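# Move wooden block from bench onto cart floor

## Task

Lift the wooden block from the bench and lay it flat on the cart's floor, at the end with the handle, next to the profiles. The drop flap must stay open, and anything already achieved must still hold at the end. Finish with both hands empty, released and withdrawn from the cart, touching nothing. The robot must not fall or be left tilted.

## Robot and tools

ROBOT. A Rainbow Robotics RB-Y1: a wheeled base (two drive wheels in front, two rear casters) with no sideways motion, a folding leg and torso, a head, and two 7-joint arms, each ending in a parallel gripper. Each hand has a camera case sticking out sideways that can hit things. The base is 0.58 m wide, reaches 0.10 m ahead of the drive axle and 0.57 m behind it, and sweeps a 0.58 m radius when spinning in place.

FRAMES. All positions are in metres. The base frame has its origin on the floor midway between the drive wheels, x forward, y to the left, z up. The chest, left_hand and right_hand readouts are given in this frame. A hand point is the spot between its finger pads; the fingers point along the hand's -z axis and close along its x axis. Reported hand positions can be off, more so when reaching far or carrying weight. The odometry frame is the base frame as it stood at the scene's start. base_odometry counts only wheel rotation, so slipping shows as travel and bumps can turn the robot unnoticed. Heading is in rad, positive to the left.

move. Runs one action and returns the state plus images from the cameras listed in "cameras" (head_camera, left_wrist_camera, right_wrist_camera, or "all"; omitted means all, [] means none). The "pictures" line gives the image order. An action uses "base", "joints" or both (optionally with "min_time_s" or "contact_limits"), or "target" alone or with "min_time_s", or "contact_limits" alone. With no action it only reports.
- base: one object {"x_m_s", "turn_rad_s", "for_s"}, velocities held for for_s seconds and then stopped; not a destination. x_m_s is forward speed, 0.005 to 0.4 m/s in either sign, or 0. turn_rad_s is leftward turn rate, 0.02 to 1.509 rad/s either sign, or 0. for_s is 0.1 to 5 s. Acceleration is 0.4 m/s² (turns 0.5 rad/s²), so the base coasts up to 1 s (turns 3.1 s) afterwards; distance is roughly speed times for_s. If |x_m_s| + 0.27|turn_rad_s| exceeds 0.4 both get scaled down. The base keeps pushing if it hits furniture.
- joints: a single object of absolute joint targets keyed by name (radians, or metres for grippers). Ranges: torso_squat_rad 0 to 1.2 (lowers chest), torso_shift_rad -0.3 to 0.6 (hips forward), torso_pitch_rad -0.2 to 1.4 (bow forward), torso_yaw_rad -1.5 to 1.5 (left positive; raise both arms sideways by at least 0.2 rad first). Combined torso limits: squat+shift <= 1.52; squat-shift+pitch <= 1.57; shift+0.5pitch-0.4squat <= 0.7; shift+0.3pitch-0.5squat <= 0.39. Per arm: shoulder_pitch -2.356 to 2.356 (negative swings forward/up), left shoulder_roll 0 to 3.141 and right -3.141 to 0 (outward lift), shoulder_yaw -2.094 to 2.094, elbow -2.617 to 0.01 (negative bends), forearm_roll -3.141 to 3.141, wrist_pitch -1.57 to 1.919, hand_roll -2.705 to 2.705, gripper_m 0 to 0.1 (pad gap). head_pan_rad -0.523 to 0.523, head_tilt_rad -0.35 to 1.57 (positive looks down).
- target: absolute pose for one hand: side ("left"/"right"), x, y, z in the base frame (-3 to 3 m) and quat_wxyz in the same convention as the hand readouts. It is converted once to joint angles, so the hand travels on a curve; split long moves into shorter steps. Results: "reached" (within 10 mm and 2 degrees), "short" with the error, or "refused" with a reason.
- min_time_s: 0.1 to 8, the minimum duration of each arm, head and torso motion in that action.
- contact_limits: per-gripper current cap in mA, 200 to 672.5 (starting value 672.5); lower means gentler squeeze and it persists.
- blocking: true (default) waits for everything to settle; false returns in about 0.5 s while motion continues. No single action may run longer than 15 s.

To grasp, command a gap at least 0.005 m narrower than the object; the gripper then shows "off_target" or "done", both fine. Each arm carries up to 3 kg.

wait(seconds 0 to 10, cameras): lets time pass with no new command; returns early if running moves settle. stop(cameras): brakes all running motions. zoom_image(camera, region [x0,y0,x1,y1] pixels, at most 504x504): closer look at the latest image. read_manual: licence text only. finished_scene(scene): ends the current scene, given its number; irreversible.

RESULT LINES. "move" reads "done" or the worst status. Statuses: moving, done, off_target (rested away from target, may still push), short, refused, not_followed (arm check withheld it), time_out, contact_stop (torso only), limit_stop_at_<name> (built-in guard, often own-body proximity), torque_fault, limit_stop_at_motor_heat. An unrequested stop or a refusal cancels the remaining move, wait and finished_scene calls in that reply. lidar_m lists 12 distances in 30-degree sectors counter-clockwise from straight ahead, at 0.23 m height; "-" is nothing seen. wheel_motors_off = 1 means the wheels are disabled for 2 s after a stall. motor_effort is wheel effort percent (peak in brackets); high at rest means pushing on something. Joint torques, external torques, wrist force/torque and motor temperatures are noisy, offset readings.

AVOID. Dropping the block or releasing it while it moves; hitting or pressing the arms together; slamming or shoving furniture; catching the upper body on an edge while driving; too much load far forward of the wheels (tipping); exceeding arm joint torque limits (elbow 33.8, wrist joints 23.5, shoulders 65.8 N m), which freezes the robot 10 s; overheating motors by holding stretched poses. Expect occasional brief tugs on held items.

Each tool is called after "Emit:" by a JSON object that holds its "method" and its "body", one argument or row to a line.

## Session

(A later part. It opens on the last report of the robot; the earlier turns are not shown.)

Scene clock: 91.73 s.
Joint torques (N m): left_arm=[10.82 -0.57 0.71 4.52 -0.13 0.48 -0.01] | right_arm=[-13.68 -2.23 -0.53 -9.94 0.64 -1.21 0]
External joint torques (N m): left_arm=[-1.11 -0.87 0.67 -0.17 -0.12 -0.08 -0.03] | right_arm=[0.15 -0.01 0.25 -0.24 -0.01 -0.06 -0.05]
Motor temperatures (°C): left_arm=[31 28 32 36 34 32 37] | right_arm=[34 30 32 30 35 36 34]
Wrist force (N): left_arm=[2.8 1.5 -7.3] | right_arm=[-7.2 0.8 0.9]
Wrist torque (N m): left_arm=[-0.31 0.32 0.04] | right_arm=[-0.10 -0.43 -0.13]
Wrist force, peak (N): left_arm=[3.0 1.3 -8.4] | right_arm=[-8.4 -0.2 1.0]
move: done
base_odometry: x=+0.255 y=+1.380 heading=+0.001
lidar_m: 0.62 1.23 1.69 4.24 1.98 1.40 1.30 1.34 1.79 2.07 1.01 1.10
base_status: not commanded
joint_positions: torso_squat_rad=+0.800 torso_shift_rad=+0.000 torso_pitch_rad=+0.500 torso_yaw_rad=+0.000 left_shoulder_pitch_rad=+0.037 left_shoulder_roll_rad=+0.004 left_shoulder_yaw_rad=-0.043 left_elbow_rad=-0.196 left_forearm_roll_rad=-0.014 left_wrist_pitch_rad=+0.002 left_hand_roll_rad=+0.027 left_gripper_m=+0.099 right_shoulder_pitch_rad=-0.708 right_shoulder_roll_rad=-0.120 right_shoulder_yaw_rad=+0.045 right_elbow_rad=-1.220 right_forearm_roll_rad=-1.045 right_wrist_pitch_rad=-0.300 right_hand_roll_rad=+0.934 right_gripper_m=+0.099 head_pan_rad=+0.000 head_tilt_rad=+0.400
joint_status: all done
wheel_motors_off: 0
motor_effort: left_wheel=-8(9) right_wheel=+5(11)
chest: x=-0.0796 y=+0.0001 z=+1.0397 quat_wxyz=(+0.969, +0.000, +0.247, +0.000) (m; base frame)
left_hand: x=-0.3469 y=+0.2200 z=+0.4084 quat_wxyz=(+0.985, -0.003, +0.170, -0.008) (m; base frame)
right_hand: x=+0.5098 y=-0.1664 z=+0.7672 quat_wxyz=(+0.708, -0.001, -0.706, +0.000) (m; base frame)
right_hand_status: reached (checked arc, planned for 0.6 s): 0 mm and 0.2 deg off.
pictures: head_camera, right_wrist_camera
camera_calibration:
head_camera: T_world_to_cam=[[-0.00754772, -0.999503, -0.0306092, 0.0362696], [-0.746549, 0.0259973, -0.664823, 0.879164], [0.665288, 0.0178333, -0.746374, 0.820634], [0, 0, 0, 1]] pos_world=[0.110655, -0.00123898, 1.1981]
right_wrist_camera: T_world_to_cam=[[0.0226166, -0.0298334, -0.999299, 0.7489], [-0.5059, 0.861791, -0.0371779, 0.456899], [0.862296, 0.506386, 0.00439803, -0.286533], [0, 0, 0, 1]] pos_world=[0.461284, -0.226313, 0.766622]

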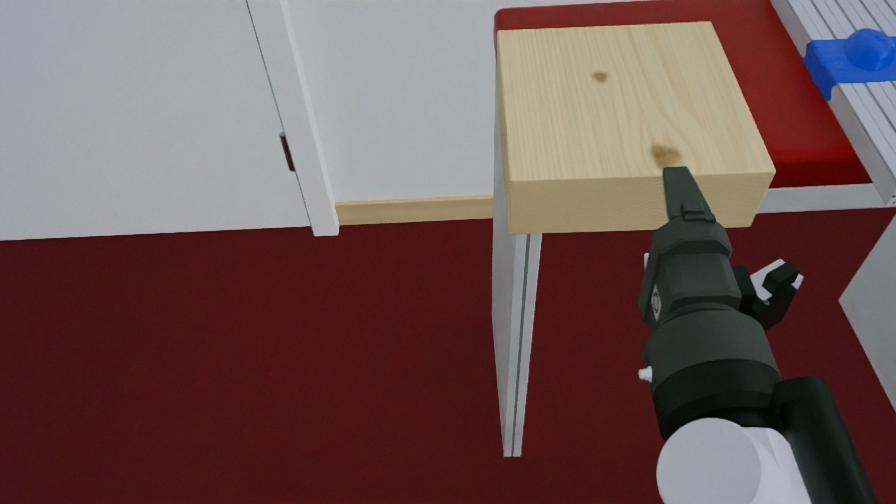

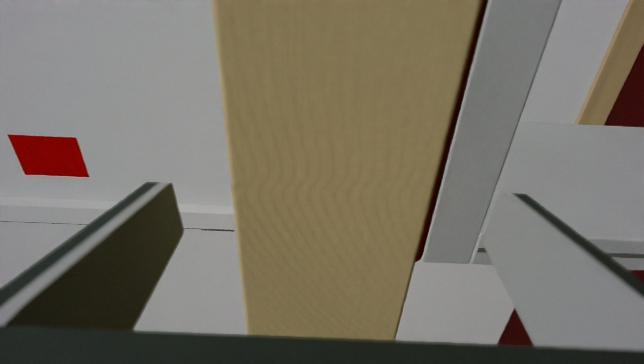

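Emit:
{"method": "move", "body": {
  "target": {"side":"right","x":0.515,"y":-0.14,"z":0.767,"quat_wxyz":[0.7071,0,-0.7071,0]},
  "cameras": []
}}

Emit:
{"method": "move", "body": {
  "target": {"side":"right","x":0.56,"y":-0.14,"z":0.767,"quat_wxyz":[0.7071,0,-0.7071,0]},
  "cameras": ["head_camera","right_wrist_camera"]
}}

Scene clock: 94.50 s.
Joint torques (N m): left_arm=[11.04 -0.36 0.92 4.78 -0.12 0.48 -0.02] | right_arm=[-15.11 -0.97 -0.3 -9.84 0.82 -1.3 0.1]
External joint torques (N m): left_arm=[-0.89 -0.66 0.89 0.08 -0.11 -0.09 -0.04] | right_arm=[-0.6 0.25 0.03 -0.19 0.1 -0.18 0.05]
Motor temperatures (°C): left_arm=[31 28 32 36 34 32 37] | right_arm=[34 30 32 30 35 36 34]
Wrist force (N): left_arm=[3.1 1.3 -7.7] | right_arm=[-7.5 0.7 1.0]
Wrist torque (N m): left_arm=[-0.27 0.28 0.05] | right_arm=[-0.09 -0.42 -0.10]
Wrist force, peak (N): left_arm=[3.4 1.3 -8.1] | right_arm=[-7.9 1.0 1.3]
move: done
base_odometry: x=+0.255 y=+1.380 heading=+0.001
lidar_m: 0.62 1.22 1.70 4.25 1.97 1.40 1.29 1.34 1.78 2.07 1.02 1.09
base_status: not commanded
joint_positions: torso_squat_rad=+0.800 torso_shift_rad=+0.000 torso_pitch_rad=+0.500 torso_yaw_rad=+0.000 left_shoulder_pitch_rad=+0.037 left_shoulder_roll_rad=+0.004 left_shoulder_yaw_rad=-0.043 left_elbow_rad=-0.196 left_forearm_roll_rad=-0.014 left_wrist_pitch_rad=+0.002 left_hand_roll_rad=+0.027 left_gripper_m=+0.099 right_shoulder_pitch_rad=-0.757 right_shoulder_roll_rad=-0.075 right_shoulder_yaw_rad=+0.059 right_elbow_rad=-1.157 right_forearm_roll_rad=-1.031 right_wrist_pitch_rad=-0.342 right_hand_roll_rad=+0.951 right_gripper_m=+0.099 head_pan_rad=+0.000 head_tilt_rad=+0.400
joint_status: all done
wheel_motors_off: 0
motor_effort: left_wheel=-7(9) right_wheel=+8(10)
chest: x=-0.0796 y=+0.0001 z=+1.0397 quat_wxyz=(+0.969, +0.000, +0.247, +0.000) (m; base frame)
left_hand: x=-0.3469 y=+0.2200 z=+0.4084 quat_wxyz=(+0.985, -0.003, +0.170, -0.008) (m; base frame)
right_hand: x=+0.5149 y=-0.1401 z=+0.7670 quat_wxyz=(+0.707, +0.000, -0.707, +0.000) (m; base frame)
right_hand_status: reached (checked arc, planned for 0.3 s): 0 mm and 0.0 deg off.
pictures: none
No camera images: "cameras" was empty.

Scene clock: 95.47 s.
Joint torques (N m): left_arm=[11 -0.53 0.72 4.65 -0.09 0.28 0] | right_arm=[-17.83 -3.81 -0.37 -9.31 0.67 -1.49 0.17]
External joint torques (N m): left_arm=[-0.93 -0.84 0.68 -0.05 -0.08 -0.28 -0.01] | right_arm=[-0.2 -0.64 0.55 -0.17 -0.09 -0.13 0.12]
Motor temperatures (°C): left_arm=[31 28 32 36 34 32 37] | right_arm=[34 30 32 30 35 36 34]
Wrist force (N): left_arm=[3.3 1.3 -7.4] | right_arm=[-7.1 1.0 1.0]
Wrist torque (N m): left_arm=[-0.27 0.33 0.06] | right_arm=[-0.22 -0.41 -0.10]
Wrist force, peak (N): left_arm=[3.6 1.2 -7.8] | right_arm=[-8.1 0.4 1.0]
move: done
base_odometry: x=+0.255 y=+1.380 heading=+0.001
lidar_m: 0.62 1.23 1.69 4.25 1.98 1.40 1.30 1.34 1.78 2.09 1.02 1.10
base_status: not commanded
joint_positions: torso_squat_rad=+0.800 torso_shift_rad=+0.000 torso_pitch_rad=+0.500 torso_yaw_rad=+0.000 left_shoulder_pitch_rad=+0.037 left_shoulder_roll_rad=+0.004 left_shoulder_yaw_rad=-0.043 left_elbow_rad=-0.196 left_forearm_roll_rad=-0.014 left_wrist_pitch_rad=+0.002 left_hand_roll_rad=+0.027 left_gripper_m=+0.099 right_shoulder_pitch_rad=-0.974 right_shoulder_roll_rad=-0.142 right_shoulder_yaw_rad=+0.102 right_elbow_rad=-0.852 right_forearm_roll_rad=-0.998 right_wrist_pitch_rad=-0.423 right_hand_roll_rad=+0.785 right_gripper_m=+0.099 head_pan_rad=+0.000 head_tilt_rad=+0.400
joint_status: all done
wheel_motors_off: 0
motor_effort: left_wheel=-8(8) right_wheel=+6(9)
chest: x=-0.0796 y=+0.0001 z=+1.0397 quat_wxyz=(+0.969, +0.000, +0.247, +0.000) (m; base frame)
left_hand: x=-0.3469 y=+0.2200 z=+0.4084 quat_wxyz=(+0.985, -0.003, +0.170, -0.008) (m; base frame)
right_hand: x=+0.5598 y=-0.1404 z=+0.7674 quat_wxyz=(+0.709, -0.001, -0.705, +0.000) (m; base frame)
right_hand_status: reached (checked arc, planned for 0.6 s): 1 mm and 0.3 deg off.
pictures: head_camera, right_wrist_camera
camera_calibration:
head_camera: T_world_to_cam=[[-0.00754982, -0.999503, -0.030607, 0.0362673], [-0.746552, 0.0259974, -0.664819, 0.879165], [0.665284, 0.0178305, -0.746377, 0.820632], [0, 0, 0, 1]] pos_world=[0.110662, -0.001239, 1.1981]
right_wrist_camera: T_world_to_cam=[[0.0216898, -0.0298722, -0.999318, 0.749269], [-0.506211, 0.861626, -0.0367434, 0.459649], [0.862137, 0.506663, 0.00356681, -0.342041], [0, 0, 0, 1]] pos_world=[0.511315, -0.200364, 0.766867]

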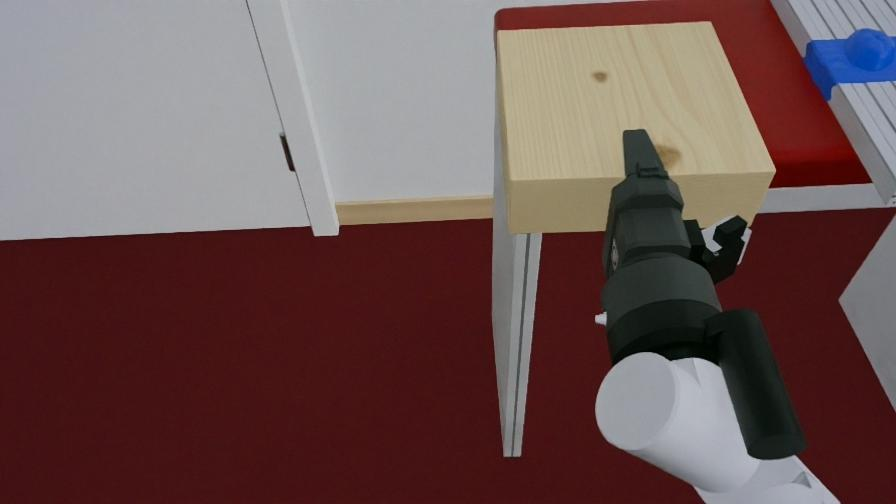

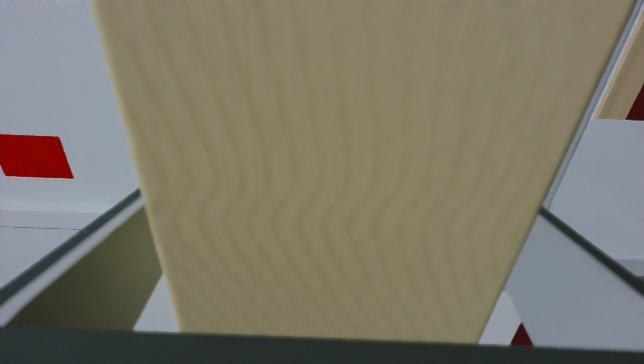

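Emit:
{"method": "move", "body": {
  "target": {"side":"right","x":0.568,"y":-0.14,"z":0.767,"quat_wxyz":[0.7071,0,-0.7071,0]},
  "cameras": []
}}

Emit:
{"method": "move", "body": {
  "joints": {"right_gripper_m":0.03},
  "cameras": ["head_camera","right_wrist_camera"]
}}

Scene clock: 97.30 s.
Joint torques (N m): left_arm=[10.69 -0.58 1.02 4.62 -0.12 0.39 0] | right_arm=[-19.15 -4.12 -0.84 -9.01 0.79 -1.47 0.05]
External joint torques (N m): left_arm=[-1.24 -0.88 0.98 -0.07 -0.11 -0.17 -0.02] | right_arm=[-0.86 -0.52 0.2 -0.11 0.02 -0.03 0]
Motor temperatures (°C): left_arm=[31 28 32 36 34 32 37] | right_arm=[34 30 32 31 35 36 34]
Wrist force (N): left_arm=[2.5 1.7 -8.0] | right_arm=[-7.1 1.1 1.0]
Wrist torque (N m): left_arm=[-0.32 0.25 0.03] | right_arm=[-0.17 -0.40 -0.11]
Wrist force, peak (N): left_arm=[3.3 1.2 -7.9] | right_arm=[-8.6 0.6 1.3]
move: done
base_odometry: x=+0.255 y=+1.380 heading=+0.001
lidar_m: 0.64 1.23 1.70 4.25 1.96 1.39 1.29 1.34 1.80 2.07 1.03 1.11
base_status: not commanded
joint_positions: torso_squat_rad=+0.800 torso_shift_rad=+0.000 torso_pitch_rad=+0.500 torso_yaw_rad=+0.000 left_shoulder_pitch_rad=+0.037 left_shoulder_roll_rad=+0.004 left_shoulder_yaw_rad=-0.043 left_elbow_rad=-0.196 left_forearm_roll_rad=-0.014 left_wrist_pitch_rad=+0.002 left_hand_roll_rad=+0.027 left_gripper_m=+0.099 right_shoulder_pitch_rad=-1.028 right_shoulder_roll_rad=-0.157 right_shoulder_yaw_rad=+0.130 right_elbow_rad=-0.764 right_forearm_roll_rad=-0.981 right_wrist_pitch_rad=-0.457 right_hand_roll_rad=+0.721 right_gripper_m=+0.099 head_pan_rad=+0.000 head_tilt_rad=+0.400
joint_status: all done
wheel_motors_off: 0
motor_effort: left_wheel=-8(9) right_wheel=+7(8)
chest: x=-0.0796 y=+0.0001 z=+1.0397 quat_wxyz=(+0.969, +0.000, +0.247, +0.000) (m; base frame)
left_hand: x=-0.3469 y=+0.2200 z=+0.4084 quat_wxyz=(+0.985, -0.003, +0.170, -0.008) (m; base frame)
right_hand: x=+0.5679 y=-0.1401 z=+0.7670 quat_wxyz=(+0.708, +0.000, -0.707, +0.000) (m; base frame)
right_hand_status: reached (checked arc, planned for 0.3 s): 0 mm and 0.1 deg off.
pictures: none
No camera images: "cameras" was empty.

Scene clock: 98.60 s.
Joint torques (N m): left_arm=[10.71 -0.79 0.69 4.76 -0.01 0.43 0.01] | right_arm=[-18.73 -3.87 -0.6 -8.61 0.65 -1.07 0.11]
External joint torques (N m): left_arm=[-1.22 -1.1 0.65 0.06 0 -0.13 -0.01] | right_arm=[-0.44 -0.27 0.44 0.29 -0.11 0.37 0.06]
Motor temperatures (°C): left_arm=[31 28 32 36 34 32 37] | right_arm=[34 30 32 31 35 36 34]
Wrist force (N): left_arm=[3.0 1.6 -7.2] | right_arm=[-4.6 0.8 1.7]
Wrist torque (N m): left_arm=[-0.31 0.31 0.06] | right_arm=[-0.07 -0.67 -0.25]
Wrist force, peak (N): left_arm=[3.6 1.6 -8.1] | right_arm=[-7.7 1.3 0.7]
move: off_target
base_odometry: x=+0.255 y=+1.380 heading=+0.001
lidar_m: 0.63 1.23 1.70 4.26 1.94 1.41 1.30 1.34 1.78 2.08 1.01 1.10
base_status: not commanded
joint_positions: torso_squat_rad=+0.800 torso_shift_rad=+0.000 torso_pitch_rad=+0.500 torso_yaw_rad=+0.000 left_shoulder_pitch_rad=+0.037 left_shoulder_roll_rad=+0.004 left_shoulder_yaw_rad=-0.043 left_elbow_rad=-0.196 left_forearm_roll_rad=-0.014 left_wrist_pitch_rad=+0.002 left_hand_roll_rad=+0.027 left_gripper_m=+0.099 right_shoulder_pitch_rad=-1.028 right_shoulder_roll_rad=-0.157 right_shoulder_yaw_rad=+0.130 right_elbow_rad=-0.764 right_forearm_roll_rad=-0.981 right_wrist_pitch_rad=-0.457 right_hand_roll_rad=+0.721 right_gripper_m=+0.076 head_pan_rad=+0.000 head_tilt_rad=+0.400
joint_status: right_gripper_m off_target (ended at +0.076, target +0.030)
wheel_motors_off: 0
motor_effort: left_wheel=-8(9) right_wheel=+6(10)
chest: x=-0.0796 y=+0.0001 z=+1.0397 quat_wxyz=(+0.969, +0.000, +0.247, +0.000) (m; base frame)
left_hand: x=-0.3469 y=+0.2200 z=+0.4084 quat_wxyz=(+0.985, -0.003, +0.170, -0.008) (m; base frame)
right_hand: x=+0.5679 y=-0.1401 z=+0.7672 quat_wxyz=(+0.707, +0.000, -0.707, +0.000) (m; base frame)
pictures: head_camera, right_wrist_camera
camera_calibration:
head_camera: T_world_to_cam=[[-0.00754804, -0.999504, -0.0305847, 0.0362557], [-0.746532, 0.0259817, -0.664842, 0.879184], [0.665307, 0.0178142, -0.746357, 0.820624], [0, 0, 0, 1]] pos_world=[0.110646, -0.00122369, 1.19811]
right_wrist_camera: T_world_to_cam=[[0.0254909, -0.0288986, -0.999257, 0.746872], [-0.506448, 0.86144, -0.0378323, 0.464385], [0.861894, 0.507036, 0.00732323, -0.351934], [0, 0, 0, 1]] pos_world=[0.519478, -0.200014, 0.766463]

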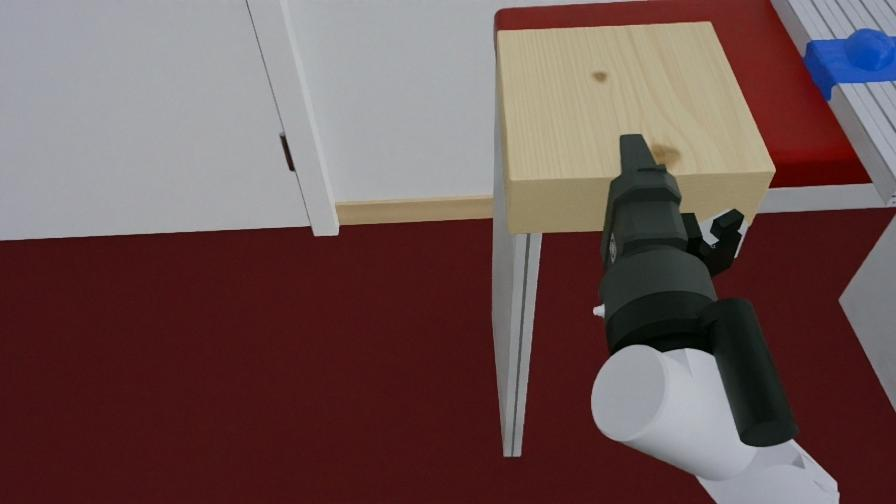

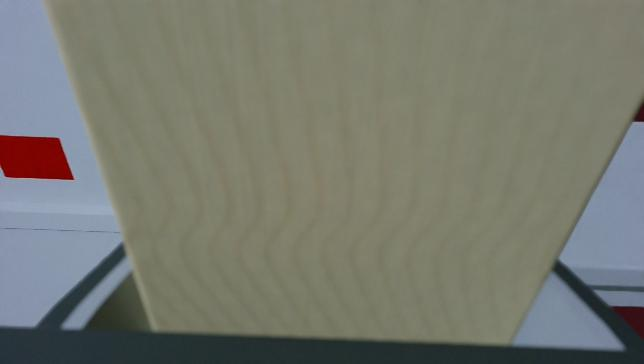

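Emit:
{"method": "move", "body": {
  "target": {"side":"right","x":0.566,"y":-0.14,"z":0.80,"quat_wxyz":[0.7071,0,-0.7071,0]},
  "min_time_s": 1.5,
  "cameras": ["head_camera","right_wrist_camera"]
}}

Scene clock: 101.90 s.
Joint torques (N m): left_arm=[10.87 -0.53 0.93 4.65 -0.07 0.42 0.04] | right_arm=[-31.69 -3.68 -2.16 -24.51 2.09 -5.39 0.13]
External joint torques (N m): left_arm=[-1.09 -0.84 0.9 -0.06 -0.07 -0.15 0.02] | right_arm=[-14.21 -1.02 -1.94 -14.73 1.45 -4.33 0.08]
Motor temperatures (°C): left_arm=[31 28 32 36 34 32 37] | right_arm=[34 30 32 31 35 36 34]
Wrist force (N): left_arm=[3.3 0.9 -7.5] | right_arm=[-28.4 1.6 0.3]
Wrist torque (N m): left_arm=[-0.21 0.31 0.05] | right_arm=[-0.04 1.90 -0.08]
Wrist force, peak (N): left_arm=[3.0 1.5 -8.4] | right_arm=[-30.4 2.6 1.0]
move: done
base_odometry: x=+0.255 y=+1.380 heading=+0.001
lidar_m: 0.62 1.22 1.69 4.24 1.96 1.39 1.30 1.34 1.78 2.08 1.01 1.08
base_status: not commanded
joint_positions: torso_squat_rad=+0.800 torso_shift_rad=+0.000 torso_pitch_rad=+0.501 torso_yaw_rad=+0.000 left_shoulder_pitch_rad=+0.037 left_shoulder_roll_rad=+0.004 left_shoulder_yaw_rad=-0.043 left_elbow_rad=-0.196 left_forearm_roll_rad=-0.014 left_wrist_pitch_rad=+0.002 left_hand_roll_rad=+0.027 left_gripper_m=+0.099 right_shoulder_pitch_rad=-0.941 right_shoulder_roll_rad=-0.090 right_shoulder_yaw_rad=-0.023 right_elbow_rad=-1.014 right_forearm_roll_rad=-1.066 right_wrist_pitch_rad=-0.289 right_hand_roll_rad=+0.988 right_gripper_m=+0.074 head_pan_rad=+0.000 head_tilt_rad=+0.400
joint_status: all done
wheel_motors_off: 0
motor_effort: left_wheel=-8(9) right_wheel=+8(10)
chest: x=-0.0792 y=+0.0001 z=+1.0396 quat_wxyz=(+0.969, +0.000, +0.248, +0.000) (m; base frame)
left_hand: x=-0.3471 y=+0.2200 z=+0.4085 quat_wxyz=(+0.985, -0.003, +0.170, -0.008) (m; base frame)
right_hand: x=+0.5648 y=-0.1406 z=+0.7952 quat_wxyz=(+0.708, +0.001, -0.706, +0.001) (m; base frame)
right_hand_status: reached (checked arc, planned for 1.5 s): 5 mm and 0.2 deg off.
pictures: head_camera, right_wrist_camera
camera_calibration:
head_camera: T_world_to_cam=[[-0.00758132, -0.999502, -0.030646, 0.036292], [-0.747216, 0.026029, -0.664071, 0.878583], [0.664538, 0.0178647, -0.747041, 0.820891], [0, 0, 0, 1]] pos_world=[0.111254, -0.00125972, 1.19779]
right_wrist_camera: T_world_to_cam=[[0.0228371, -0.0293055, -0.99931, 0.776352], [-0.508468, 0.860292, -0.0368486, 0.464499], [0.860778, 0.508958, 0.00474566, -0.346232], [0, 0, 0, 1]] pos_world=[0.516482, -0.200636, 0.794576]

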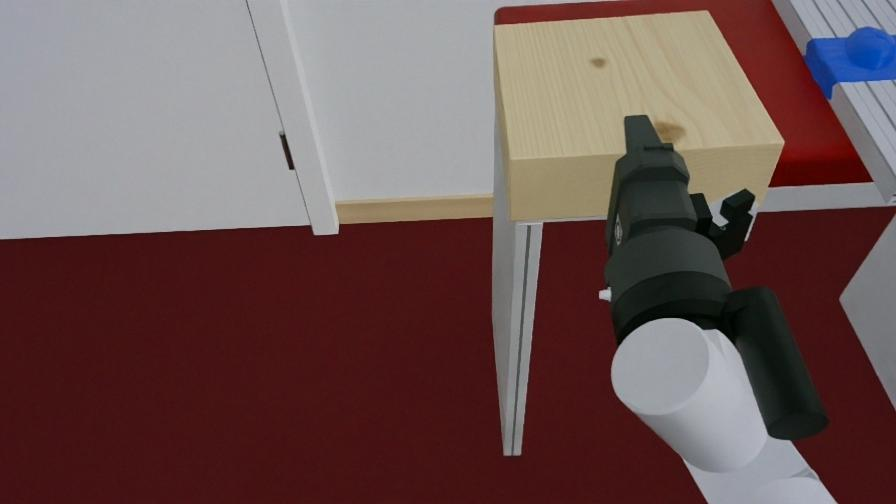

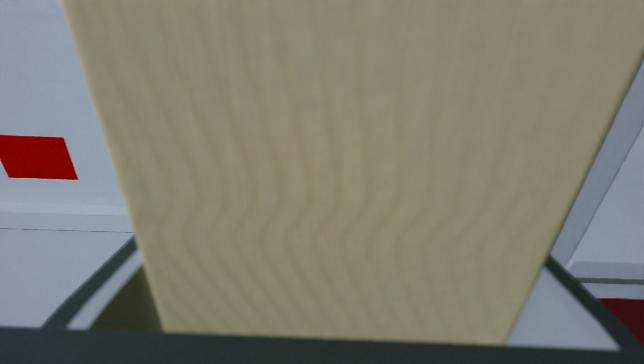

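Emit:
{"method": "move", "body": {
  "target": {"side":"right","x":0.55,"y":-0.14,"z":0.88,"quat_wxyz":[0.7071,0,-0.7071,0]},
  "min_time_s": 2,
  "cameras": ["head_camera","right_wrist_camera"]
}}

Scene clock: 105.43 s.
Joint torques (N m): left_arm=[10.97 -0.76 0.66 4.65 -0.07 0.48 -0.07] | right_arm=[-30.46 -5.74 -1.66 -24.67 2.7 4.9 -0.1]
External joint torques (N m): left_arm=[-0.99 -1.07 0.62 -0.06 -0.06 -0.08 -0.09] | right_arm=[-14.06 -3.43 -0.39 -14.58 2.11 3.88 -0.15]
Motor temperatures (°C): left_arm=[31 28 32 36 34 32 37] | right_arm=[34 30 32 31 35 36 34]
Wrist force (N): left_arm=[3.0 1.3 -7.1] | right_arm=[-27.9 1.9 0.5]
Wrist torque (N m): left_arm=[-0.27 0.29 0.08] | right_arm=[-0.09 1.85 -0.10]
Wrist force, peak (N): left_arm=[3.3 1.4 -8.3] | right_arm=[-30.4 0.6 0.7]
move: done
base_odometry: x=+0.255 y=+1.380 heading=+0.001
lidar_m: 0.62 1.24 1.71 4.25 1.96 1.41 1.29 1.33 1.80 2.08 1.01 1.11
base_status: not commanded
joint_positions: torso_squat_rad=+0.800 torso_shift_rad=+0.000 torso_pitch_rad=+0.501 torso_yaw_rad=+0.000 left_shoulder_pitch_rad=+0.037 left_shoulder_roll_rad=+0.004 left_shoulder_yaw_rad=-0.043 left_elbow_rad=-0.196 left_forearm_roll_rad=-0.014 left_wrist_pitch_rad=+0.002 left_hand_roll_rad=+0.027 left_gripper_m=+0.099 right_shoulder_pitch_rad=-0.844 right_shoulder_roll_rad=-0.145 right_shoulder_yaw_rad=+0.067 right_elbow_rad=-1.477 right_forearm_roll_rad=-2.243 right_wrist_pitch_rad=-0.387 right_hand_roll_rad=+2.142 right_gripper_m=+0.074 head_pan_rad=+0.000 head_tilt_rad=+0.400
joint_status: all done
wheel_motors_off: 0
motor_effort: left_wheel=-8(8) right_wheel=+8(9)
chest: x=-0.0791 y=+0.0000 z=+1.0396 quat_wxyz=(+0.969, +0.000, +0.248, +0.000) (m; base frame)
left_hand: x=-0.3471 y=+0.2200 z=+0.4086 quat_wxyz=(+0.985, -0.003, +0.170, -0.008) (m; base frame)
right_hand: x=+0.5493 y=-0.1406 z=+0.8760 quat_wxyz=(+0.709, -0.001, -0.705, -0.001) (m; base frame)
right_hand_status: reached (checked arc, planned for 2.0 s): 4 mm and 0.4 deg off.
pictures: head_camera, right_wrist_camera
camera_calibration:
head_camera: T_world_to_cam=[[-0.00758722, -0.999501, -0.0306741, 0.0363076], [-0.747263, 0.0260508, -0.664018, 0.878548], [0.664485, 0.0178835, -0.747087, 0.820906], [0, 0, 0, 1]] pos_world=[0.111302, -0.00127812, 1.19777]
right_wrist_camera: T_world_to_cam=[[0.0195548, -0.0291724, -0.999383, 0.859333], [-0.504994, 0.862411, -0.0350553, 0.456487], [0.862901, 0.505368, 0.00213236, -0.332641], [0, 0, 0, 1]] pos_world=[0.500755, -0.200504, 0.875514]

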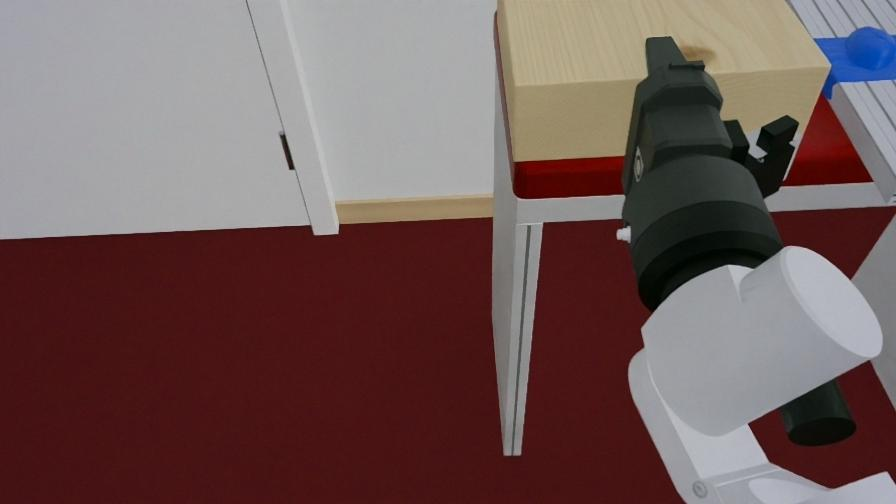

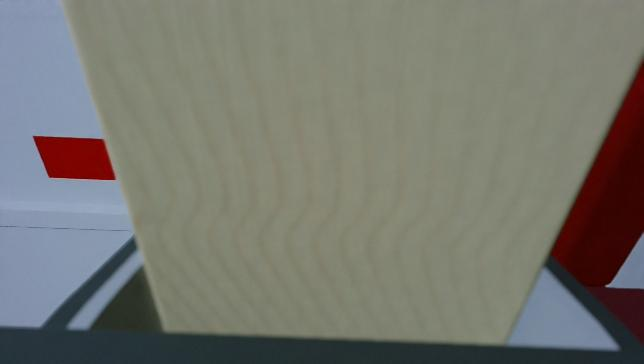

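Emit:
{"method": "zoom_image", "body": {
  "camera": "head_camera",
  "region": [490, 0, 840, 200]
}}

Emit:
{"method": "move", "body": {
  "base": {"x_m_s":-0.15,"for_s":2.1},
  "cameras": ["head_camera"]
}}

Scaled by 1.440 from the camera's 896x504 image, which has a finer 1280x720 frame.

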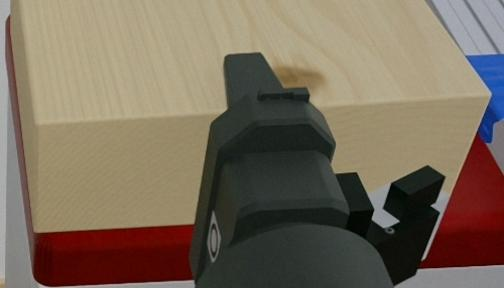

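Scene clock: 118.27 s.
Joint torques (N m): left_arm=[10.21 -0.61 0.65 4.62 -0.07 0.41 0.18] | right_arm=[-31.66 -5.14 -1.9 -24.39 2.72 4.87 0.07]
External joint torques (N m): left_arm=[-1.74 -0.92 0.62 -0.09 -0.06 -0.16 0.17] | right_arm=[-15.26 -2.84 -0.63 -14.26 2.12 3.83 0.01]
Motor temperatures (°C): left_arm=[31 28 32 36 34 32 37] | right_arm=[35 30 32 33 36 37 34]
Wrist force (N): left_arm=[3.0 0.9 -7.7] | right_arm=[-28.6 1.8 0.3]
Wrist torque (N m): left_arm=[-0.23 0.26 0.07] | right_arm=[-0.07 1.81 -0.09]
Wrist force, peak (N): left_arm=[3.6 0.8 -8.1] | right_arm=[-30.3 1.5 0.8]
move: done
base_odometry: x=-0.060 y=+1.380 heading=+0.000
lidar_m: 0.94 1.58 2.10 4.24 1.49 1.07 0.98 1.02 1.38 3.44 1.51 1.23
base_status: done (sent for 2.1 of 2.1 s)
joint_positions: torso_squat_rad=+0.800 torso_shift_rad=+0.000 torso_pitch_rad=+0.501 torso_yaw_rad=+0.000 left_shoulder_pitch_rad=+0.037 left_shoulder_roll_rad=+0.004 left_shoulder_yaw_rad=-0.043 left_elbow_rad=-0.196 left_forearm_roll_rad=-0.014 left_wrist_pitch_rad=+0.002 left_hand_roll_rad=+0.027 left_gripper_m=+0.099 right_shoulder_pitch_rad=-0.843 right_shoulder_roll_rad=-0.145 right_shoulder_yaw_rad=+0.067 right_elbow_rad=-1.477 right_forearm_roll_rad=-2.243 right_wrist_pitch_rad=-0.387 right_hand_roll_rad=+2.142 right_gripper_m=+0.074 head_pan_rad=+0.000 head_tilt_rad=+0.400
joint_status: not commanded
wheel_motors_off: 0
motor_effort: left_wheel=-12(27) right_wheel=+11(36)
chest: x=-0.0792 y=+0.0000 z=+1.0396 quat_wxyz=(+0.969, +0.000, +0.248, +0.000) (m; base frame)
left_hand: x=-0.3472 y=+0.2200 z=+0.4086 quat_wxyz=(+0.985, -0.003, +0.170, -0.008) (m; base frame)
right_hand: x=+0.5493 y=-0.1407 z=+0.8759 quat_wxyz=(+0.710, -0.001, -0.705, -0.001) (m; base frame)
pictures: head_camera
camera_calibration:
head_camera: T_world_to_cam=[[-0.00758975, -0.9995, -0.0306822, 0.0363124], [-0.74724, 0.0260587, -0.664044, 0.878559], [0.664511, 0.017887, -0.747064, 0.820904], [0, 0, 0, 1]] pos_world=[0.11127, -0.00128336, 1.19778]

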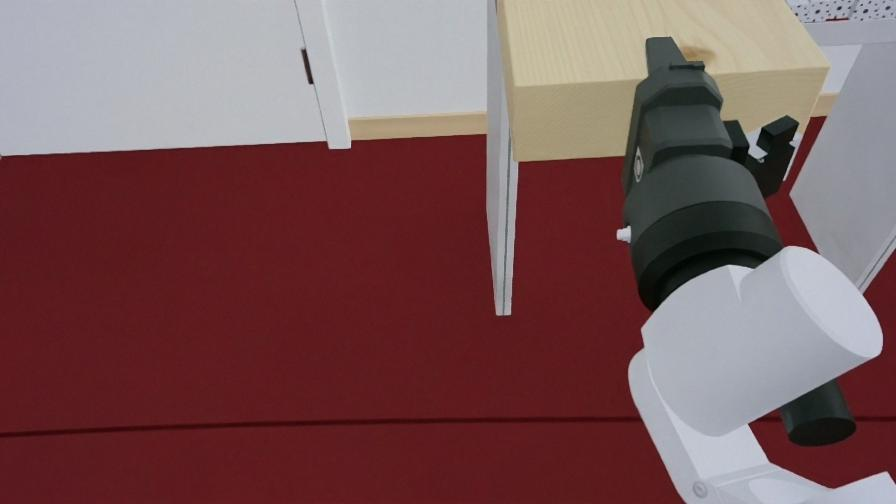

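Emit:
{"method": "move", "body": {
  "target": {"side":"right","x":0.45,"y":-0.16,"z":0.92,"quat_wxyz":[0.7071,0,-0.7071,0]},
  "min_time_s": 2,
  "cameras": []
}}

Emit:
{"method": "move", "body": {
  "base": {"turn_rad_s":-0.4,"for_s":3.927},
  "cameras": ["head_camera"]
}}

Scene clock: 124.93 s.
Joint torques (N m): left_arm=[10.58 -0.42 0.44 4.75 -0.22 0.48 0.06] | right_arm=[-22.79 -3.93 -3.81 -23.59 3.51 7.08 0.1]
External joint torques (N m): left_arm=[-1.38 -0.73 0.41 0.04 -0.21 -0.09 0.04] | right_arm=[-12.2 -2.37 -1.83 -13.89 2.83 5.65 0.05]
Motor temperatures (°C): left_arm=[31 28 32 36 34 32 37] | right_arm=[35 30 32 34 36 37 34]
Wrist force (N): left_arm=[3.1 0.8 -7.5] | right_arm=[-28.9 1.9 0.5]
Wrist torque (N m): left_arm=[-0.22 0.31 0.04] | right_arm=[-0.07 1.88 -0.08]
Wrist force, peak (N): left_arm=[3.9 1.2 -8.2] | right_arm=[-30.2 1.7 -0.7]
move: done
base_odometry: x=-0.060 y=+1.380 heading=+0.000
lidar_m: 0.94 1.59 2.11 4.24 1.49 1.07 0.98 1.01 1.35 3.44 1.50 1.23
base_status: not commanded
joint_positions: torso_squat_rad=+0.800 torso_shift_rad=+0.000 torso_pitch_rad=+0.501 torso_yaw_rad=+0.000 left_shoulder_pitch_rad=+0.037 left_shoulder_roll_rad=+0.004 left_shoulder_yaw_rad=-0.043 left_elbow_rad=-0.196 left_forearm_roll_rad=-0.014 left_wrist_pitch_rad=+0.002 left_hand_roll_rad=+0.027 left_gripper_m=+0.099 right_shoulder_pitch_rad=-0.520 right_shoulder_roll_rad=-0.221 right_shoulder_yaw_rad=+0.177 right_elbow_rad=-2.056 right_forearm_roll_rad=-2.510 right_wrist_pitch_rad=-0.614 right_hand_roll_rad=+2.416 right_gripper_m=+0.074 head_pan_rad=+0.000 head_tilt_rad=+0.400
joint_status: all done
wheel_motors_off: 0
motor_effort: left_wheel=-12(12) right_wheel=+12(13)
chest: x=-0.0792 y=+0.0000 z=+1.0396 quat_wxyz=(+0.969, +0.000, +0.248, +0.000) (m; base frame)
left_hand: x=-0.3472 y=+0.2200 z=+0.4086 quat_wxyz=(+0.985, -0.003, +0.170, -0.008) (m; base frame)
right_hand: x=+0.4498 y=-0.1605 z=+0.9166 quat_wxyz=(+0.710, -0.001, -0.705, -0.001) (m; base frame)
right_hand_status: reached (checked arc, planned for 2.0 s): 3 mm and 0.4 deg off.
pictures: none
No camera images: "cameras" was empty.

Scene clock: 130.00 s.
Joint torques (N m): left_arm=[10.36 -0.27 0.71 4.66 -0.04 0.31 -0.01] | right_arm=[-22.65 -3.77 -3.76 -23.71 3.34 7 0.22]
External joint torques (N m): left_arm=[-1.6 -0.58 0.67 -0.05 -0.03 -0.26 -0.03] | right_arm=[-12.06 -2.21 -1.78 -14.01 2.66 5.57 0.17]
Motor temperatures (°C): left_arm=[31 28 32 36 34 32 37] | right_arm=[35 30 32 34 36 37 34]
Wrist force (N): left_arm=[3.2 1.6 -6.7] | right_arm=[-28.5 1.3 0.6]
Wrist torque (N m): left_arm=[-0.28 0.30 0.10] | right_arm=[-0.13 1.84 -0.11]
Wrist force, peak (N): left_arm=[3.3 2.3 -8.4] | right_arm=[-29.3 3.4 0.1]
move: done
base_odometry: x=-0.060 y=+1.380 heading=-1.573
lidar_m: 3.31 1.50 1.25 0.97 1.62 2.12 4.21 1.48 1.04 0.97 1.01 1.35
base_status: done (sent for 3.93 of 3.93 s)
joint_positions: torso_squat_rad=+0.800 torso_shift_rad=+0.000 torso_pitch_rad=+0.501 torso_yaw_rad=+0.000 left_shoulder_pitch_rad=+0.037 left_shoulder_roll_rad=+0.004 left_shoulder_yaw_rad=-0.043 left_elbow_rad=-0.196 left_forearm_roll_rad=-0.014 left_wrist_pitch_rad=+0.002 left_hand_roll_rad=+0.027 left_gripper_m=+0.099 right_shoulder_pitch_rad=-0.520 right_shoulder_roll_rad=-0.222 right_shoulder_yaw_rad=+0.178 right_elbow_rad=-2.056 right_forearm_roll_rad=-2.510 right_wrist_pitch_rad=-0.614 right_hand_roll_rad=+2.416 right_gripper_m=+0.074 head_pan_rad=+0.000 head_tilt_rad=+0.400
joint_status: not commanded
wheel_motors_off: 0
motor_effort: left_wheel=+15(47) right_wheel=+1(46)
chest: x=-0.0792 y=+0.0000 z=+1.0396 quat_wxyz=(+0.969, +0.000, +0.248, +0.000) (m; base frame)
left_hand: x=-0.3472 y=+0.2200 z=+0.4086 quat_wxyz=(+0.985, -0.002, +0.170, -0.008) (m; base frame)
right_hand: x=+0.4498 y=-0.1605 z=+0.9166 quat_wxyz=(+0.710, -0.001, -0.705, -0.001) (m; base frame)
pictures: head_camera
camera_calibration:
head_camera: T_world_to_cam=[[-0.007597, -0.999498, -0.0307513, 0.0363538], [-0.747254, 0.0261096, -0.664025, 0.878549], [0.664495, 0.0179344, -0.747078, 0.820905], [0, 0, 0, 1]] pos_world=[0.111289, -0.00132555, 1.19778]

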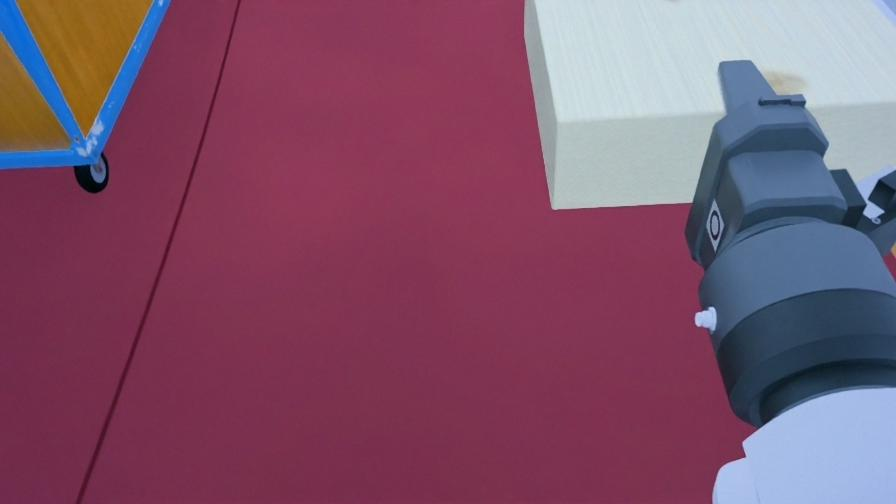

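Emit:
{"method": "move", "body": {
  "base": {"x_m_s":0.3,"for_s":5},
  "cameras": []
}}

Emit:
{"method": "move", "body": {
  "base": {"turn_rad_s":0.4,"for_s":3.927},
  "cameras": ["head_camera"]
}}

Scene clock: 137.67 s.
Joint torques (N m): left_arm=[11.28 -0.4 0.56 4.81 -0.07 0.4 0] | right_arm=[-23.3 -3.35 -4.4 -23.33 3.44 6.89 0.24]
External joint torques (N m): left_arm=[-0.68 -0.72 0.53 0.1 -0.06 -0.17 -0.01] | right_arm=[-12.71 -1.79 -2.42 -13.63 2.76 5.46 0.19]
Motor temperatures (°C): left_arm=[31 28 32 36 34 32 37] | right_arm=[35 30 32 35 36 38 34]
Wrist force (N): left_arm=[3.2 1.3 -7.6] | right_arm=[-28.2 1.0 0.7]
Wrist torque (N m): left_arm=[-0.26 0.30 0.09] | right_arm=[-0.05 1.97 -0.11]
Wrist force, peak (N): left_arm=[4.1 1.0 -7.9] | right_arm=[-30.1 1.9 -0.7]
move: done
base_odometry: x=-0.064 y=-0.120 heading=-1.573
lidar_m: 3.09 1.26 0.90 0.86 1.20 1.75 4.47 1.39 0.96 0.90 0.94 1.27
base_status: done (sent for 5 of 5 s)
joint_positions: torso_squat_rad=+0.800 torso_shift_rad=+0.000 torso_pitch_rad=+0.501 torso_yaw_rad=+0.000 left_shoulder_pitch_rad=+0.037 left_shoulder_roll_rad=+0.004 left_shoulder_yaw_rad=-0.043 left_elbow_rad=-0.196 left_forearm_roll_rad=-0.014 left_wrist_pitch_rad=+0.002 left_hand_roll_rad=+0.027 left_gripper_m=+0.099 right_shoulder_pitch_rad=-0.520 right_shoulder_roll_rad=-0.222 right_shoulder_yaw_rad=+0.178 right_elbow_rad=-2.056 right_forearm_roll_rad=-2.510 right_wrist_pitch_rad=-0.614 right_hand_roll_rad=+2.416 right_gripper_m=+0.074 head_pan_rad=+0.000 head_tilt_rad=+0.400
joint_status: not commanded
wheel_motors_off: 0
motor_effort: left_wheel=+1(48) right_wheel=+0(39)
chest: x=-0.0791 y=+0.0000 z=+1.0396 quat_wxyz=(+0.969, +0.000, +0.248, +0.000) (m; base frame)
left_hand: x=-0.3470 y=+0.2200 z=+0.4086 quat_wxyz=(+0.985, -0.002, +0.170, -0.008) (m; base frame)
right_hand: x=+0.4498 y=-0.1605 z=+0.9166 quat_wxyz=(+0.710, -0.001, -0.705, +0.000) (m; base frame)
pictures: none
No camera images: "cameras" was empty.

Scene clock: 142.73 s.
Joint torques (N m): left_arm=[11.16 -0.61 0.92 4.55 -0.03 0.31 0.04] | right_arm=[-23.25 -3.61 -4.67 -23.64 3.53 6.95 0.17]
External joint torques (N m): left_arm=[-0.8 -0.92 0.88 -0.16 -0.02 -0.25 0.02] | right_arm=[-12.66 -2.05 -2.68 -13.94 2.85 5.52 0.12]
Motor temperatures (°C): left_arm=[31 28 32 36 34 32 37] | right_arm=[35 30 32 35 36 38 34]
Wrist force (N): left_arm=[3.6 1.2 -7.4] | right_arm=[-28.6 1.9 0.3]
Wrist torque (N m): left_arm=[-0.31 0.42 0.02] | right_arm=[-0.10 1.83 -0.08]
Wrist force, peak (N): left_arm=[3.8 0.5 -8.1] | right_arm=[-29.2 2.3 0.0]
move: done
base_odometry: x=-0.064 y=-0.120 heading=+0.000
lidar_m: 0.84 1.17 1.70 4.17 1.39 0.99 0.92 0.95 1.28 3.21 1.24 0.87
base_status: done (sent for 3.93 of 3.93 s)
joint_positions: torso_squat_rad=+0.800 torso_shift_rad=+0.000 torso_pitch_rad=+0.501 torso_yaw_rad=+0.000 left_shoulder_pitch_rad=+0.037 left_shoulder_roll_rad=+0.004 left_shoulder_yaw_rad=-0.043 left_elbow_rad=-0.196 left_forearm_roll_rad=-0.014 left_wrist_pitch_rad=+0.002 left_hand_roll_rad=+0.027 left_gripper_m=+0.099 right_shoulder_pitch_rad=-0.520 right_shoulder_roll_rad=-0.222 right_shoulder_yaw_rad=+0.178 right_elbow_rad=-2.056 right_forearm_roll_rad=-2.510 right_wrist_pitch_rad=-0.614 right_hand_roll_rad=+2.416 right_gripper_m=+0.074 head_pan_rad=+0.000 head_tilt_rad=+0.400
joint_status: not commanded
wheel_motors_off: 0
motor_effort: left_wheel=-1(41) right_wheel=+17(37)
chest: x=-0.0791 y=+0.0000 z=+1.0396 quat_wxyz=(+0.969, +0.000, +0.248, +0.000) (m; base frame)
left_hand: x=-0.3471 y=+0.2201 z=+0.4086 quat_wxyz=(+0.985, -0.002, +0.170, -0.008) (m; base frame)
right_hand: x=+0.4498 y=-0.1605 z=+0.9166 quat_wxyz=(+0.710, -0.001, -0.705, +0.000) (m; base frame)
pictures: head_camera
camera_calibration:
head_camera: T_world_to_cam=[[-0.00759337, -0.999498, -0.0307709, 0.0363575], [-0.747317, 0.0261182, -0.663955, 0.878512], [0.664425, 0.0179539, -0.747139, 0.820927], [0, 0, 0, 1]] pos_world=[0.111358, -0.00134476, 1.19776]

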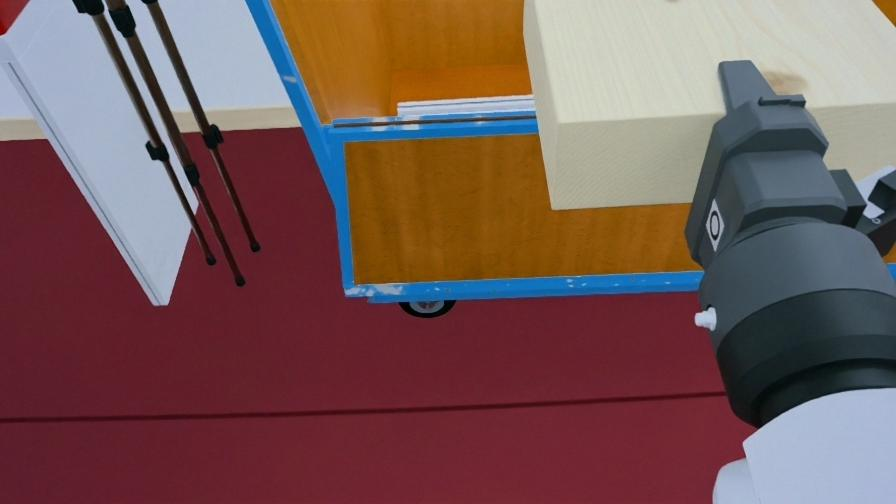

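Emit:
{"method": "move", "body": {
  "target": {"side":"right","x":0.40,"y":-0.18,"z":0.88,"quat_wxyz":[0.65328,0.27060,-0.65328,0.27060]},
  "min_time_s": 2.5,
  "cameras": ["head_camera"]
}}

Emit:
{"method": "move", "body": {
  "target": {"side":"right","x":0.35,"y":-0.16,"z":0.84,"quat_wxyz":[0.5,0.5,-0.5,0.5]},
  "min_time_s": 2.5,
  "cameras": ["head_camera"]
}}

Scene clock: 147.30 s.
Joint torques (N m): left_arm=[11.4 -0.66 0.57 4.62 0.03 0.34 0.02] | right_arm=[-19.77 -13.14 -16.86 -14.79 -2.94 5.19 -0.18]
External joint torques (N m): left_arm=[-0.56 -0.98 0.53 -0.09 0.04 -0.23 0] | right_arm=[-10.7 -1.15 -7.93 -8.71 -2.41 4.12 -0.23]
Motor temperatures (°C): left_arm=[31 28 32 36 34 32 37] | right_arm=[35 30 32 35 36 38 34]
Wrist force (N): left_arm=[3.0 0.9 -7.2] | right_arm=[-29.0 1.6 0.2]
Wrist torque (N m): left_arm=[-0.24 0.29 0.07] | right_arm=[-0.10 1.90 -0.07]
Wrist force, peak (N): left_arm=[3.9 1.5 -8.0] | right_arm=[-31.0 2.0 1.3]
move: done
base_odometry: x=-0.064 y=-0.120 heading=+0.000
lidar_m: 0.82 1.18 1.70 4.17 1.39 0.99 0.91 0.93 1.26 3.20 1.23 0.88
base_status: not commanded
joint_positions: torso_squat_rad=+0.800 torso_shift_rad=+0.000 torso_pitch_rad=+0.501 torso_yaw_rad=+0.000 left_shoulder_pitch_rad=+0.037 left_shoulder_roll_rad=+0.004 left_shoulder_yaw_rad=-0.043 left_elbow_rad=-0.196 left_forearm_roll_rad=-0.014 left_wrist_pitch_rad=+0.002 left_hand_roll_rad=+0.027 left_gripper_m=+0.099 right_shoulder_pitch_rad=-0.427 right_shoulder_roll_rad=-1.025 right_shoulder_yaw_rad=+0.285 right_elbow_rad=-1.802 right_forearm_roll_rad=-3.030 right_wrist_pitch_rad=+0.330 right_hand_roll_rad=+2.159 right_gripper_m=+0.074 head_pan_rad=+0.000 head_tilt_rad=+0.400
joint_status: all done
wheel_motors_off: 0
motor_effort: left_wheel=-1(1) right_wheel=+18(20)
chest: x=-0.0791 y=+0.0000 z=+1.0396 quat_wxyz=(+0.969, +0.000, +0.248, +0.000) (m; base frame)
left_hand: x=-0.3471 y=+0.2201 z=+0.4086 quat_wxyz=(+0.985, -0.002, +0.170, -0.008) (m; base frame)
right_hand: x=+0.3989 y=-0.1813 z=+0.8776 quat_wxyz=(+0.658, +0.267, -0.651, +0.269) (m; base frame)
right_hand_status: reached (checked arc, planned for 2.5 s): 3 mm and 0.7 deg off.
pictures: head_camera
camera_calibration:
head_camera: T_world_to_cam=[[-0.00759305, -0.999498, -0.0307712, 0.0363578], [-0.7473, 0.0261187, -0.663973, 0.878524], [0.664443, 0.0179537, -0.747123, 0.820921], [0, 0, 0, 1]] pos_world=[0.111342, -0.00134498, 1.19776]

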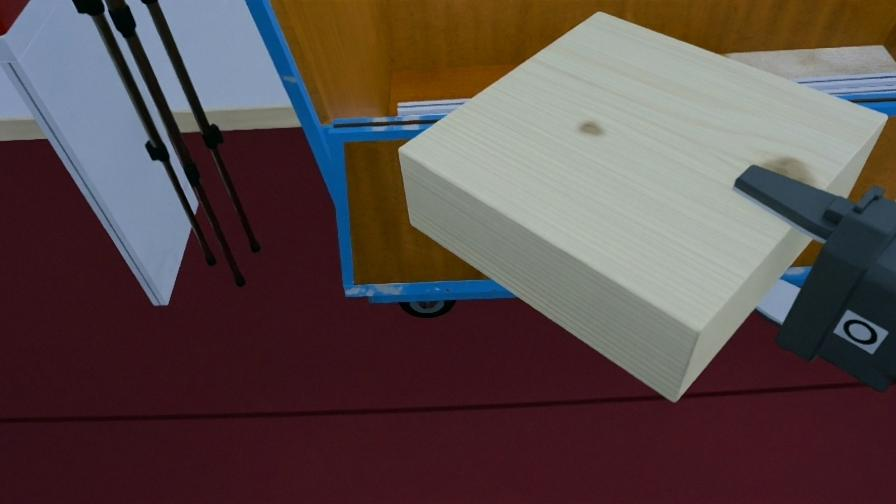

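Scene clock: 150.13 s.
Joint torques (N m): left_arm=[11.42 -0.32 0.77 4.63 -0.09 0.39 0.01] | right_arm=[-25.58 -12.26 -13.4 -7.7 -8.65 4.13 -0.17]
External joint torques (N m): left_arm=[-0.53 -0.63 0.73 -0.07 -0.08 -0.17 -0.01] | right_arm=[-10.58 1.37 -6.14 -4.57 -6.93 3.3 -0.22]
Motor temperatures (°C): left_arm=[31 28 32 36 34 32 37] | right_arm=[35 30 32 35 36 38 34]
Wrist force (N): left_arm=[2.2 0.9 -6.7] | right_arm=[-28.8 0.9 0.8]
Wrist torque (N m): left_arm=[-0.21 0.18 0.04] | right_arm=[-0.08 1.86 -0.07]
Wrist force, peak (N): left_arm=[2.6 1.4 -8.4] | right_arm=[-30.2 1.2 0.6]
move: done
base_odometry: x=-0.064 y=-0.120 heading=+0.000
lidar_m: 0.84 1.17 1.72 4.16 1.39 0.99 0.91 0.93 1.27 3.21 1.23 0.86
base_status: not commanded
joint_positions: torso_squat_rad=+0.800 torso_shift_rad=+0.000 torso_pitch_rad=+0.501 torso_yaw_rad=+0.000 left_shoulder_pitch_rad=+0.037 left_shoulder_roll_rad=+0.004 left_shoulder_yaw_rad=-0.043 left_elbow_rad=-0.196 left_forearm_roll_rad=-0.014 left_wrist_pitch_rad=+0.002 left_hand_roll_rad=+0.027 left_gripper_m=+0.099 right_shoulder_pitch_rad=-0.998 right_shoulder_roll_rad=-0.953 right_shoulder_yaw_rad=+0.697 right_elbow_rad=-0.926 right_forearm_roll_rad=-2.802 right_wrist_pitch_rad=+1.459 right_hand_roll_rad=+2.012 right_gripper_m=+0.074 head_pan_rad=+0.000 head_tilt_rad=+0.400
joint_status: all done
wheel_motors_off: 0
motor_effort: left_wheel=+0(2) right_wheel=+18(22)
chest: x=-0.0792 y=+0.0000 z=+1.0396 quat_wxyz=(+0.969, +0.000, +0.248, +0.000) (m; base frame)
left_hand: x=-0.3470 y=+0.2200 z=+0.4085 quat_wxyz=(+0.985, -0.002, +0.170, -0.008) (m; base frame)
right_hand: x=+0.3490 y=-0.1606 z=+0.8382 quat_wxyz=(+0.503, +0.499, -0.499, +0.500) (m; base frame)
right_hand_status: reached (checked arc, planned for 2.5 s): 2 mm and 0.4 deg off.
pictures: head_camera
camera_calibration:
head_camera: T_world_to_cam=[[-0.00758494, -0.999498, -0.0307652, 0.0363545], [-0.747199, 0.0261113, -0.664087, 0.87861], [0.664557, 0.0179507, -0.747022, 0.820879], [0, 0, 0, 1]] pos_world=[0.111252, -0.0013407, 1.19781]

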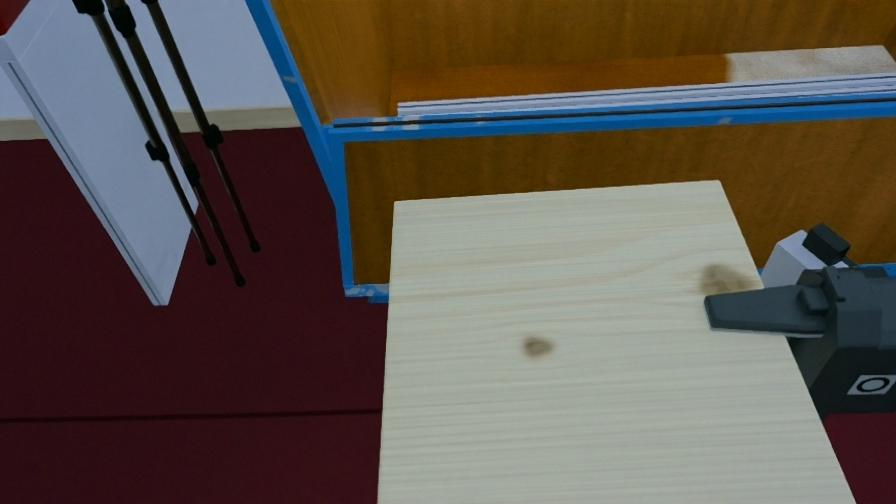

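Emit:
{"method": "move", "body": {
  "target": {"side":"right","x":0.42,"y":-0.18,"z":0.98,"quat_wxyz":[0.5,0.5,-0.5,0.5]},
  "min_time_s": 2,
  "cameras": []
}}

Emit:
{"method": "move", "body": {
  "joints": {"torso_squat_rad":0.95,"torso_shift_rad":0.2,"torso_pitch_rad":0.8,"head_tilt_rad":0.3},
  "min_time_s": 3,
  "cameras": ["head_camera"]
}}

Scene clock: 184.20 s.
Joint torques (N m): left_arm=[11.02 -0.54 0.77 4.62 -0.01 0.33 0.04] | right_arm=[-29.97 -17.01 -16.7 -5.24 -9.57 1.63 -0.12]
External joint torques (N m): left_arm=[-0.93 -0.85 0.73 -0.09 0 -0.24 0.03] | right_arm=[-11.41 -2.98 -9.15 -2.51 -7.68 1.36 -0.17]
Motor temperatures (°C): left_arm=[31 28 31 36 34 32 37] | right_arm=[36 30 32 32 38 37 34]
Wrist force (N): left_arm=[3.2 1.3 -7.1] | right_arm=[-29.1 0.1 1.1]
Wrist torque (N m): left_arm=[-0.25 0.32 0.11] | right_arm=[-0.22 1.87 -0.09]
Wrist force, peak (N): left_arm=[3.6 1.6 -8.0] | right_arm=[-30.3 0.7 -0.2]
move: done
base_odometry: x=-0.064 y=-0.120 heading=+0.000
lidar_m: 0.83 1.16 1.71 4.18 1.40 1.00 0.91 0.94 1.27 3.19 1.24 0.89
base_status: not commanded
joint_positions: torso_squat_rad=+0.800 torso_shift_rad=+0.000 torso_pitch_rad=+0.501 torso_yaw_rad=+0.000 left_shoulder_pitch_rad=+0.037 left_shoulder_roll_rad=+0.004 left_shoulder_yaw_rad=-0.043 left_elbow_rad=-0.196 left_forearm_roll_rad=-0.014 left_wrist_pitch_rad=+0.002 left_hand_roll_rad=+0.027 left_gripper_m=+0.099 right_shoulder_pitch_rad=-1.314 right_shoulder_roll_rad=-1.046 right_shoulder_yaw_rad=+0.667 right_elbow_rad=-0.796 right_forearm_roll_rad=-2.815 right_wrist_pitch_rad=+1.556 right_hand_roll_rad=+1.707 right_gripper_m=+0.074 head_pan_rad=+0.000 head_tilt_rad=+0.400
joint_status: all done
wheel_motors_off: 0
motor_effort: left_wheel=+0(2) right_wheel=+19(20)
chest: x=-0.0792 y=+0.0000 z=+1.0396 quat_wxyz=(+0.969, +0.000, +0.248, +0.000) (m; base frame)
left_hand: x=-0.3470 y=+0.2200 z=+0.4085 quat_wxyz=(+0.985, -0.002, +0.170, -0.008) (m; base frame)
right_hand: x=+0.4193 y=-0.1800 z=+0.9775 quat_wxyz=(+0.503, +0.500, -0.498, +0.499) (m; base frame)
right_hand_status: reached (checked arc, planned for 2.0 s): 3 mm and 0.4 deg off.
pictures: none
No camera images: "cameras" was empty.

Scene clock: 187.50 s.
Joint torques (N m): left_arm=[16.95 -0.6 1.01 7.5 -0.1 0.89 0.13] | right_arm=[-25.6 -17.59 -15.34 -6.68 -8.84 4.14 -0.18]
External joint torques (N m): left_arm=[-1.77 -0.97 0.97 0.12 -0.09 -0.22 0.1] | right_arm=[-10.83 -2.82 -8.57 -4.01 -7.11 3.32 -0.23]
Motor temperatures (°C): left_arm=[31 28 31 36 34 32 37] | right_arm=[36 30 32 32 38 37 34]
Wrist force (N): left_arm=[5.1 0.3 -6.8] | right_arm=[-27.5 -8.4 0.5]
Wrist torque (N m): left_arm=[-0.11 0.44 0.03] | right_arm=[-0.72 1.75 -0.11]
Wrist force, peak (N): left_arm=[5.8 0.8 -7.3] | right_arm=[-28.5 -7.2 0.7]
move: done
base_odometry: x=-0.064 y=-0.120 heading=+0.000
lidar_m: 0.84 1.18 1.71 4.15 1.39 0.99 0.91 0.94 1.28 3.23 1.24 0.87
base_status: not commanded
joint_positions: torso_squat_rad=+0.950 torso_shift_rad=+0.200 torso_pitch_rad=+0.801 torso_yaw_rad=+0.000 left_shoulder_pitch_rad=+0.037 left_shoulder_roll_rad=+0.004 left_shoulder_yaw_rad=-0.043 left_elbow_rad=-0.196 left_forearm_roll_rad=-0.014 left_wrist_pitch_rad=+0.002 left_hand_roll_rad=+0.027 left_gripper_m=+0.099 right_shoulder_pitch_rad=-1.314 right_shoulder_roll_rad=-1.046 right_shoulder_yaw_rad=+0.667 right_elbow_rad=-0.796 right_forearm_roll_rad=-2.815 right_wrist_pitch_rad=+1.556 right_hand_roll_rad=+1.707 right_gripper_m=+0.074 head_pan_rad=+0.000 head_tilt_rad=+0.300
joint_status: all done
wheel_motors_off: 0
motor_effort: left_wheel=-4(4) right_wheel=+18(22)
chest: x=+0.0753 y=+0.0000 z=+0.8949 quat_wxyz=(+0.921, +0.000, +0.390, +0.000) (m; base frame)
left_hand: x=-0.3672 y=+0.2200 z=+0.3713 quat_wxyz=(+0.949, -0.004, +0.316, -0.008) (m; base frame)
right_hand: x=+0.5333 y=-0.1802 z=+0.6883 quat_wxyz=(+0.572, +0.568, -0.418, +0.419) (m; base frame)
pictures: head_camera
camera_calibration:
head_camera: T_world_to_cam=[[-0.0135657, -0.999498, -0.0286386, 0.0313575], [-0.86422, 0.026126, -0.502435, 0.765723], [0.502931, 0.0179342, -0.86414, 0.707372], [0, 0, 0, 1]] pos_world=[0.306419, -0.00134963, 0.996893]

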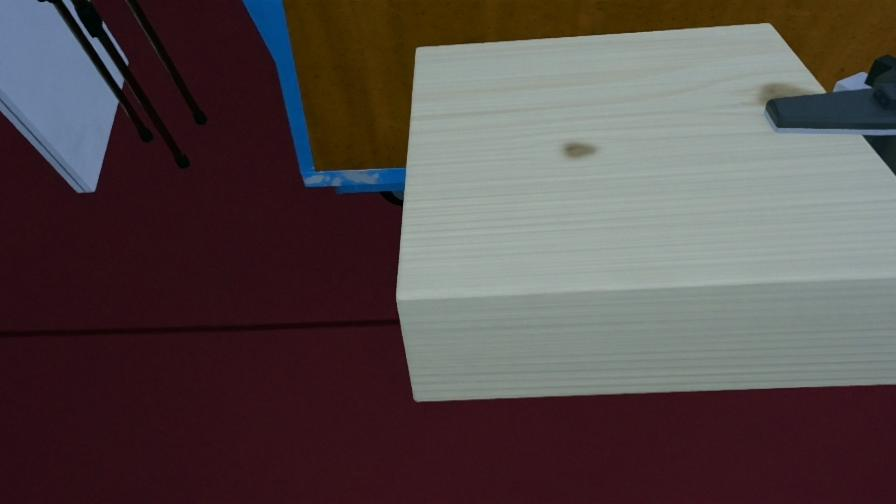

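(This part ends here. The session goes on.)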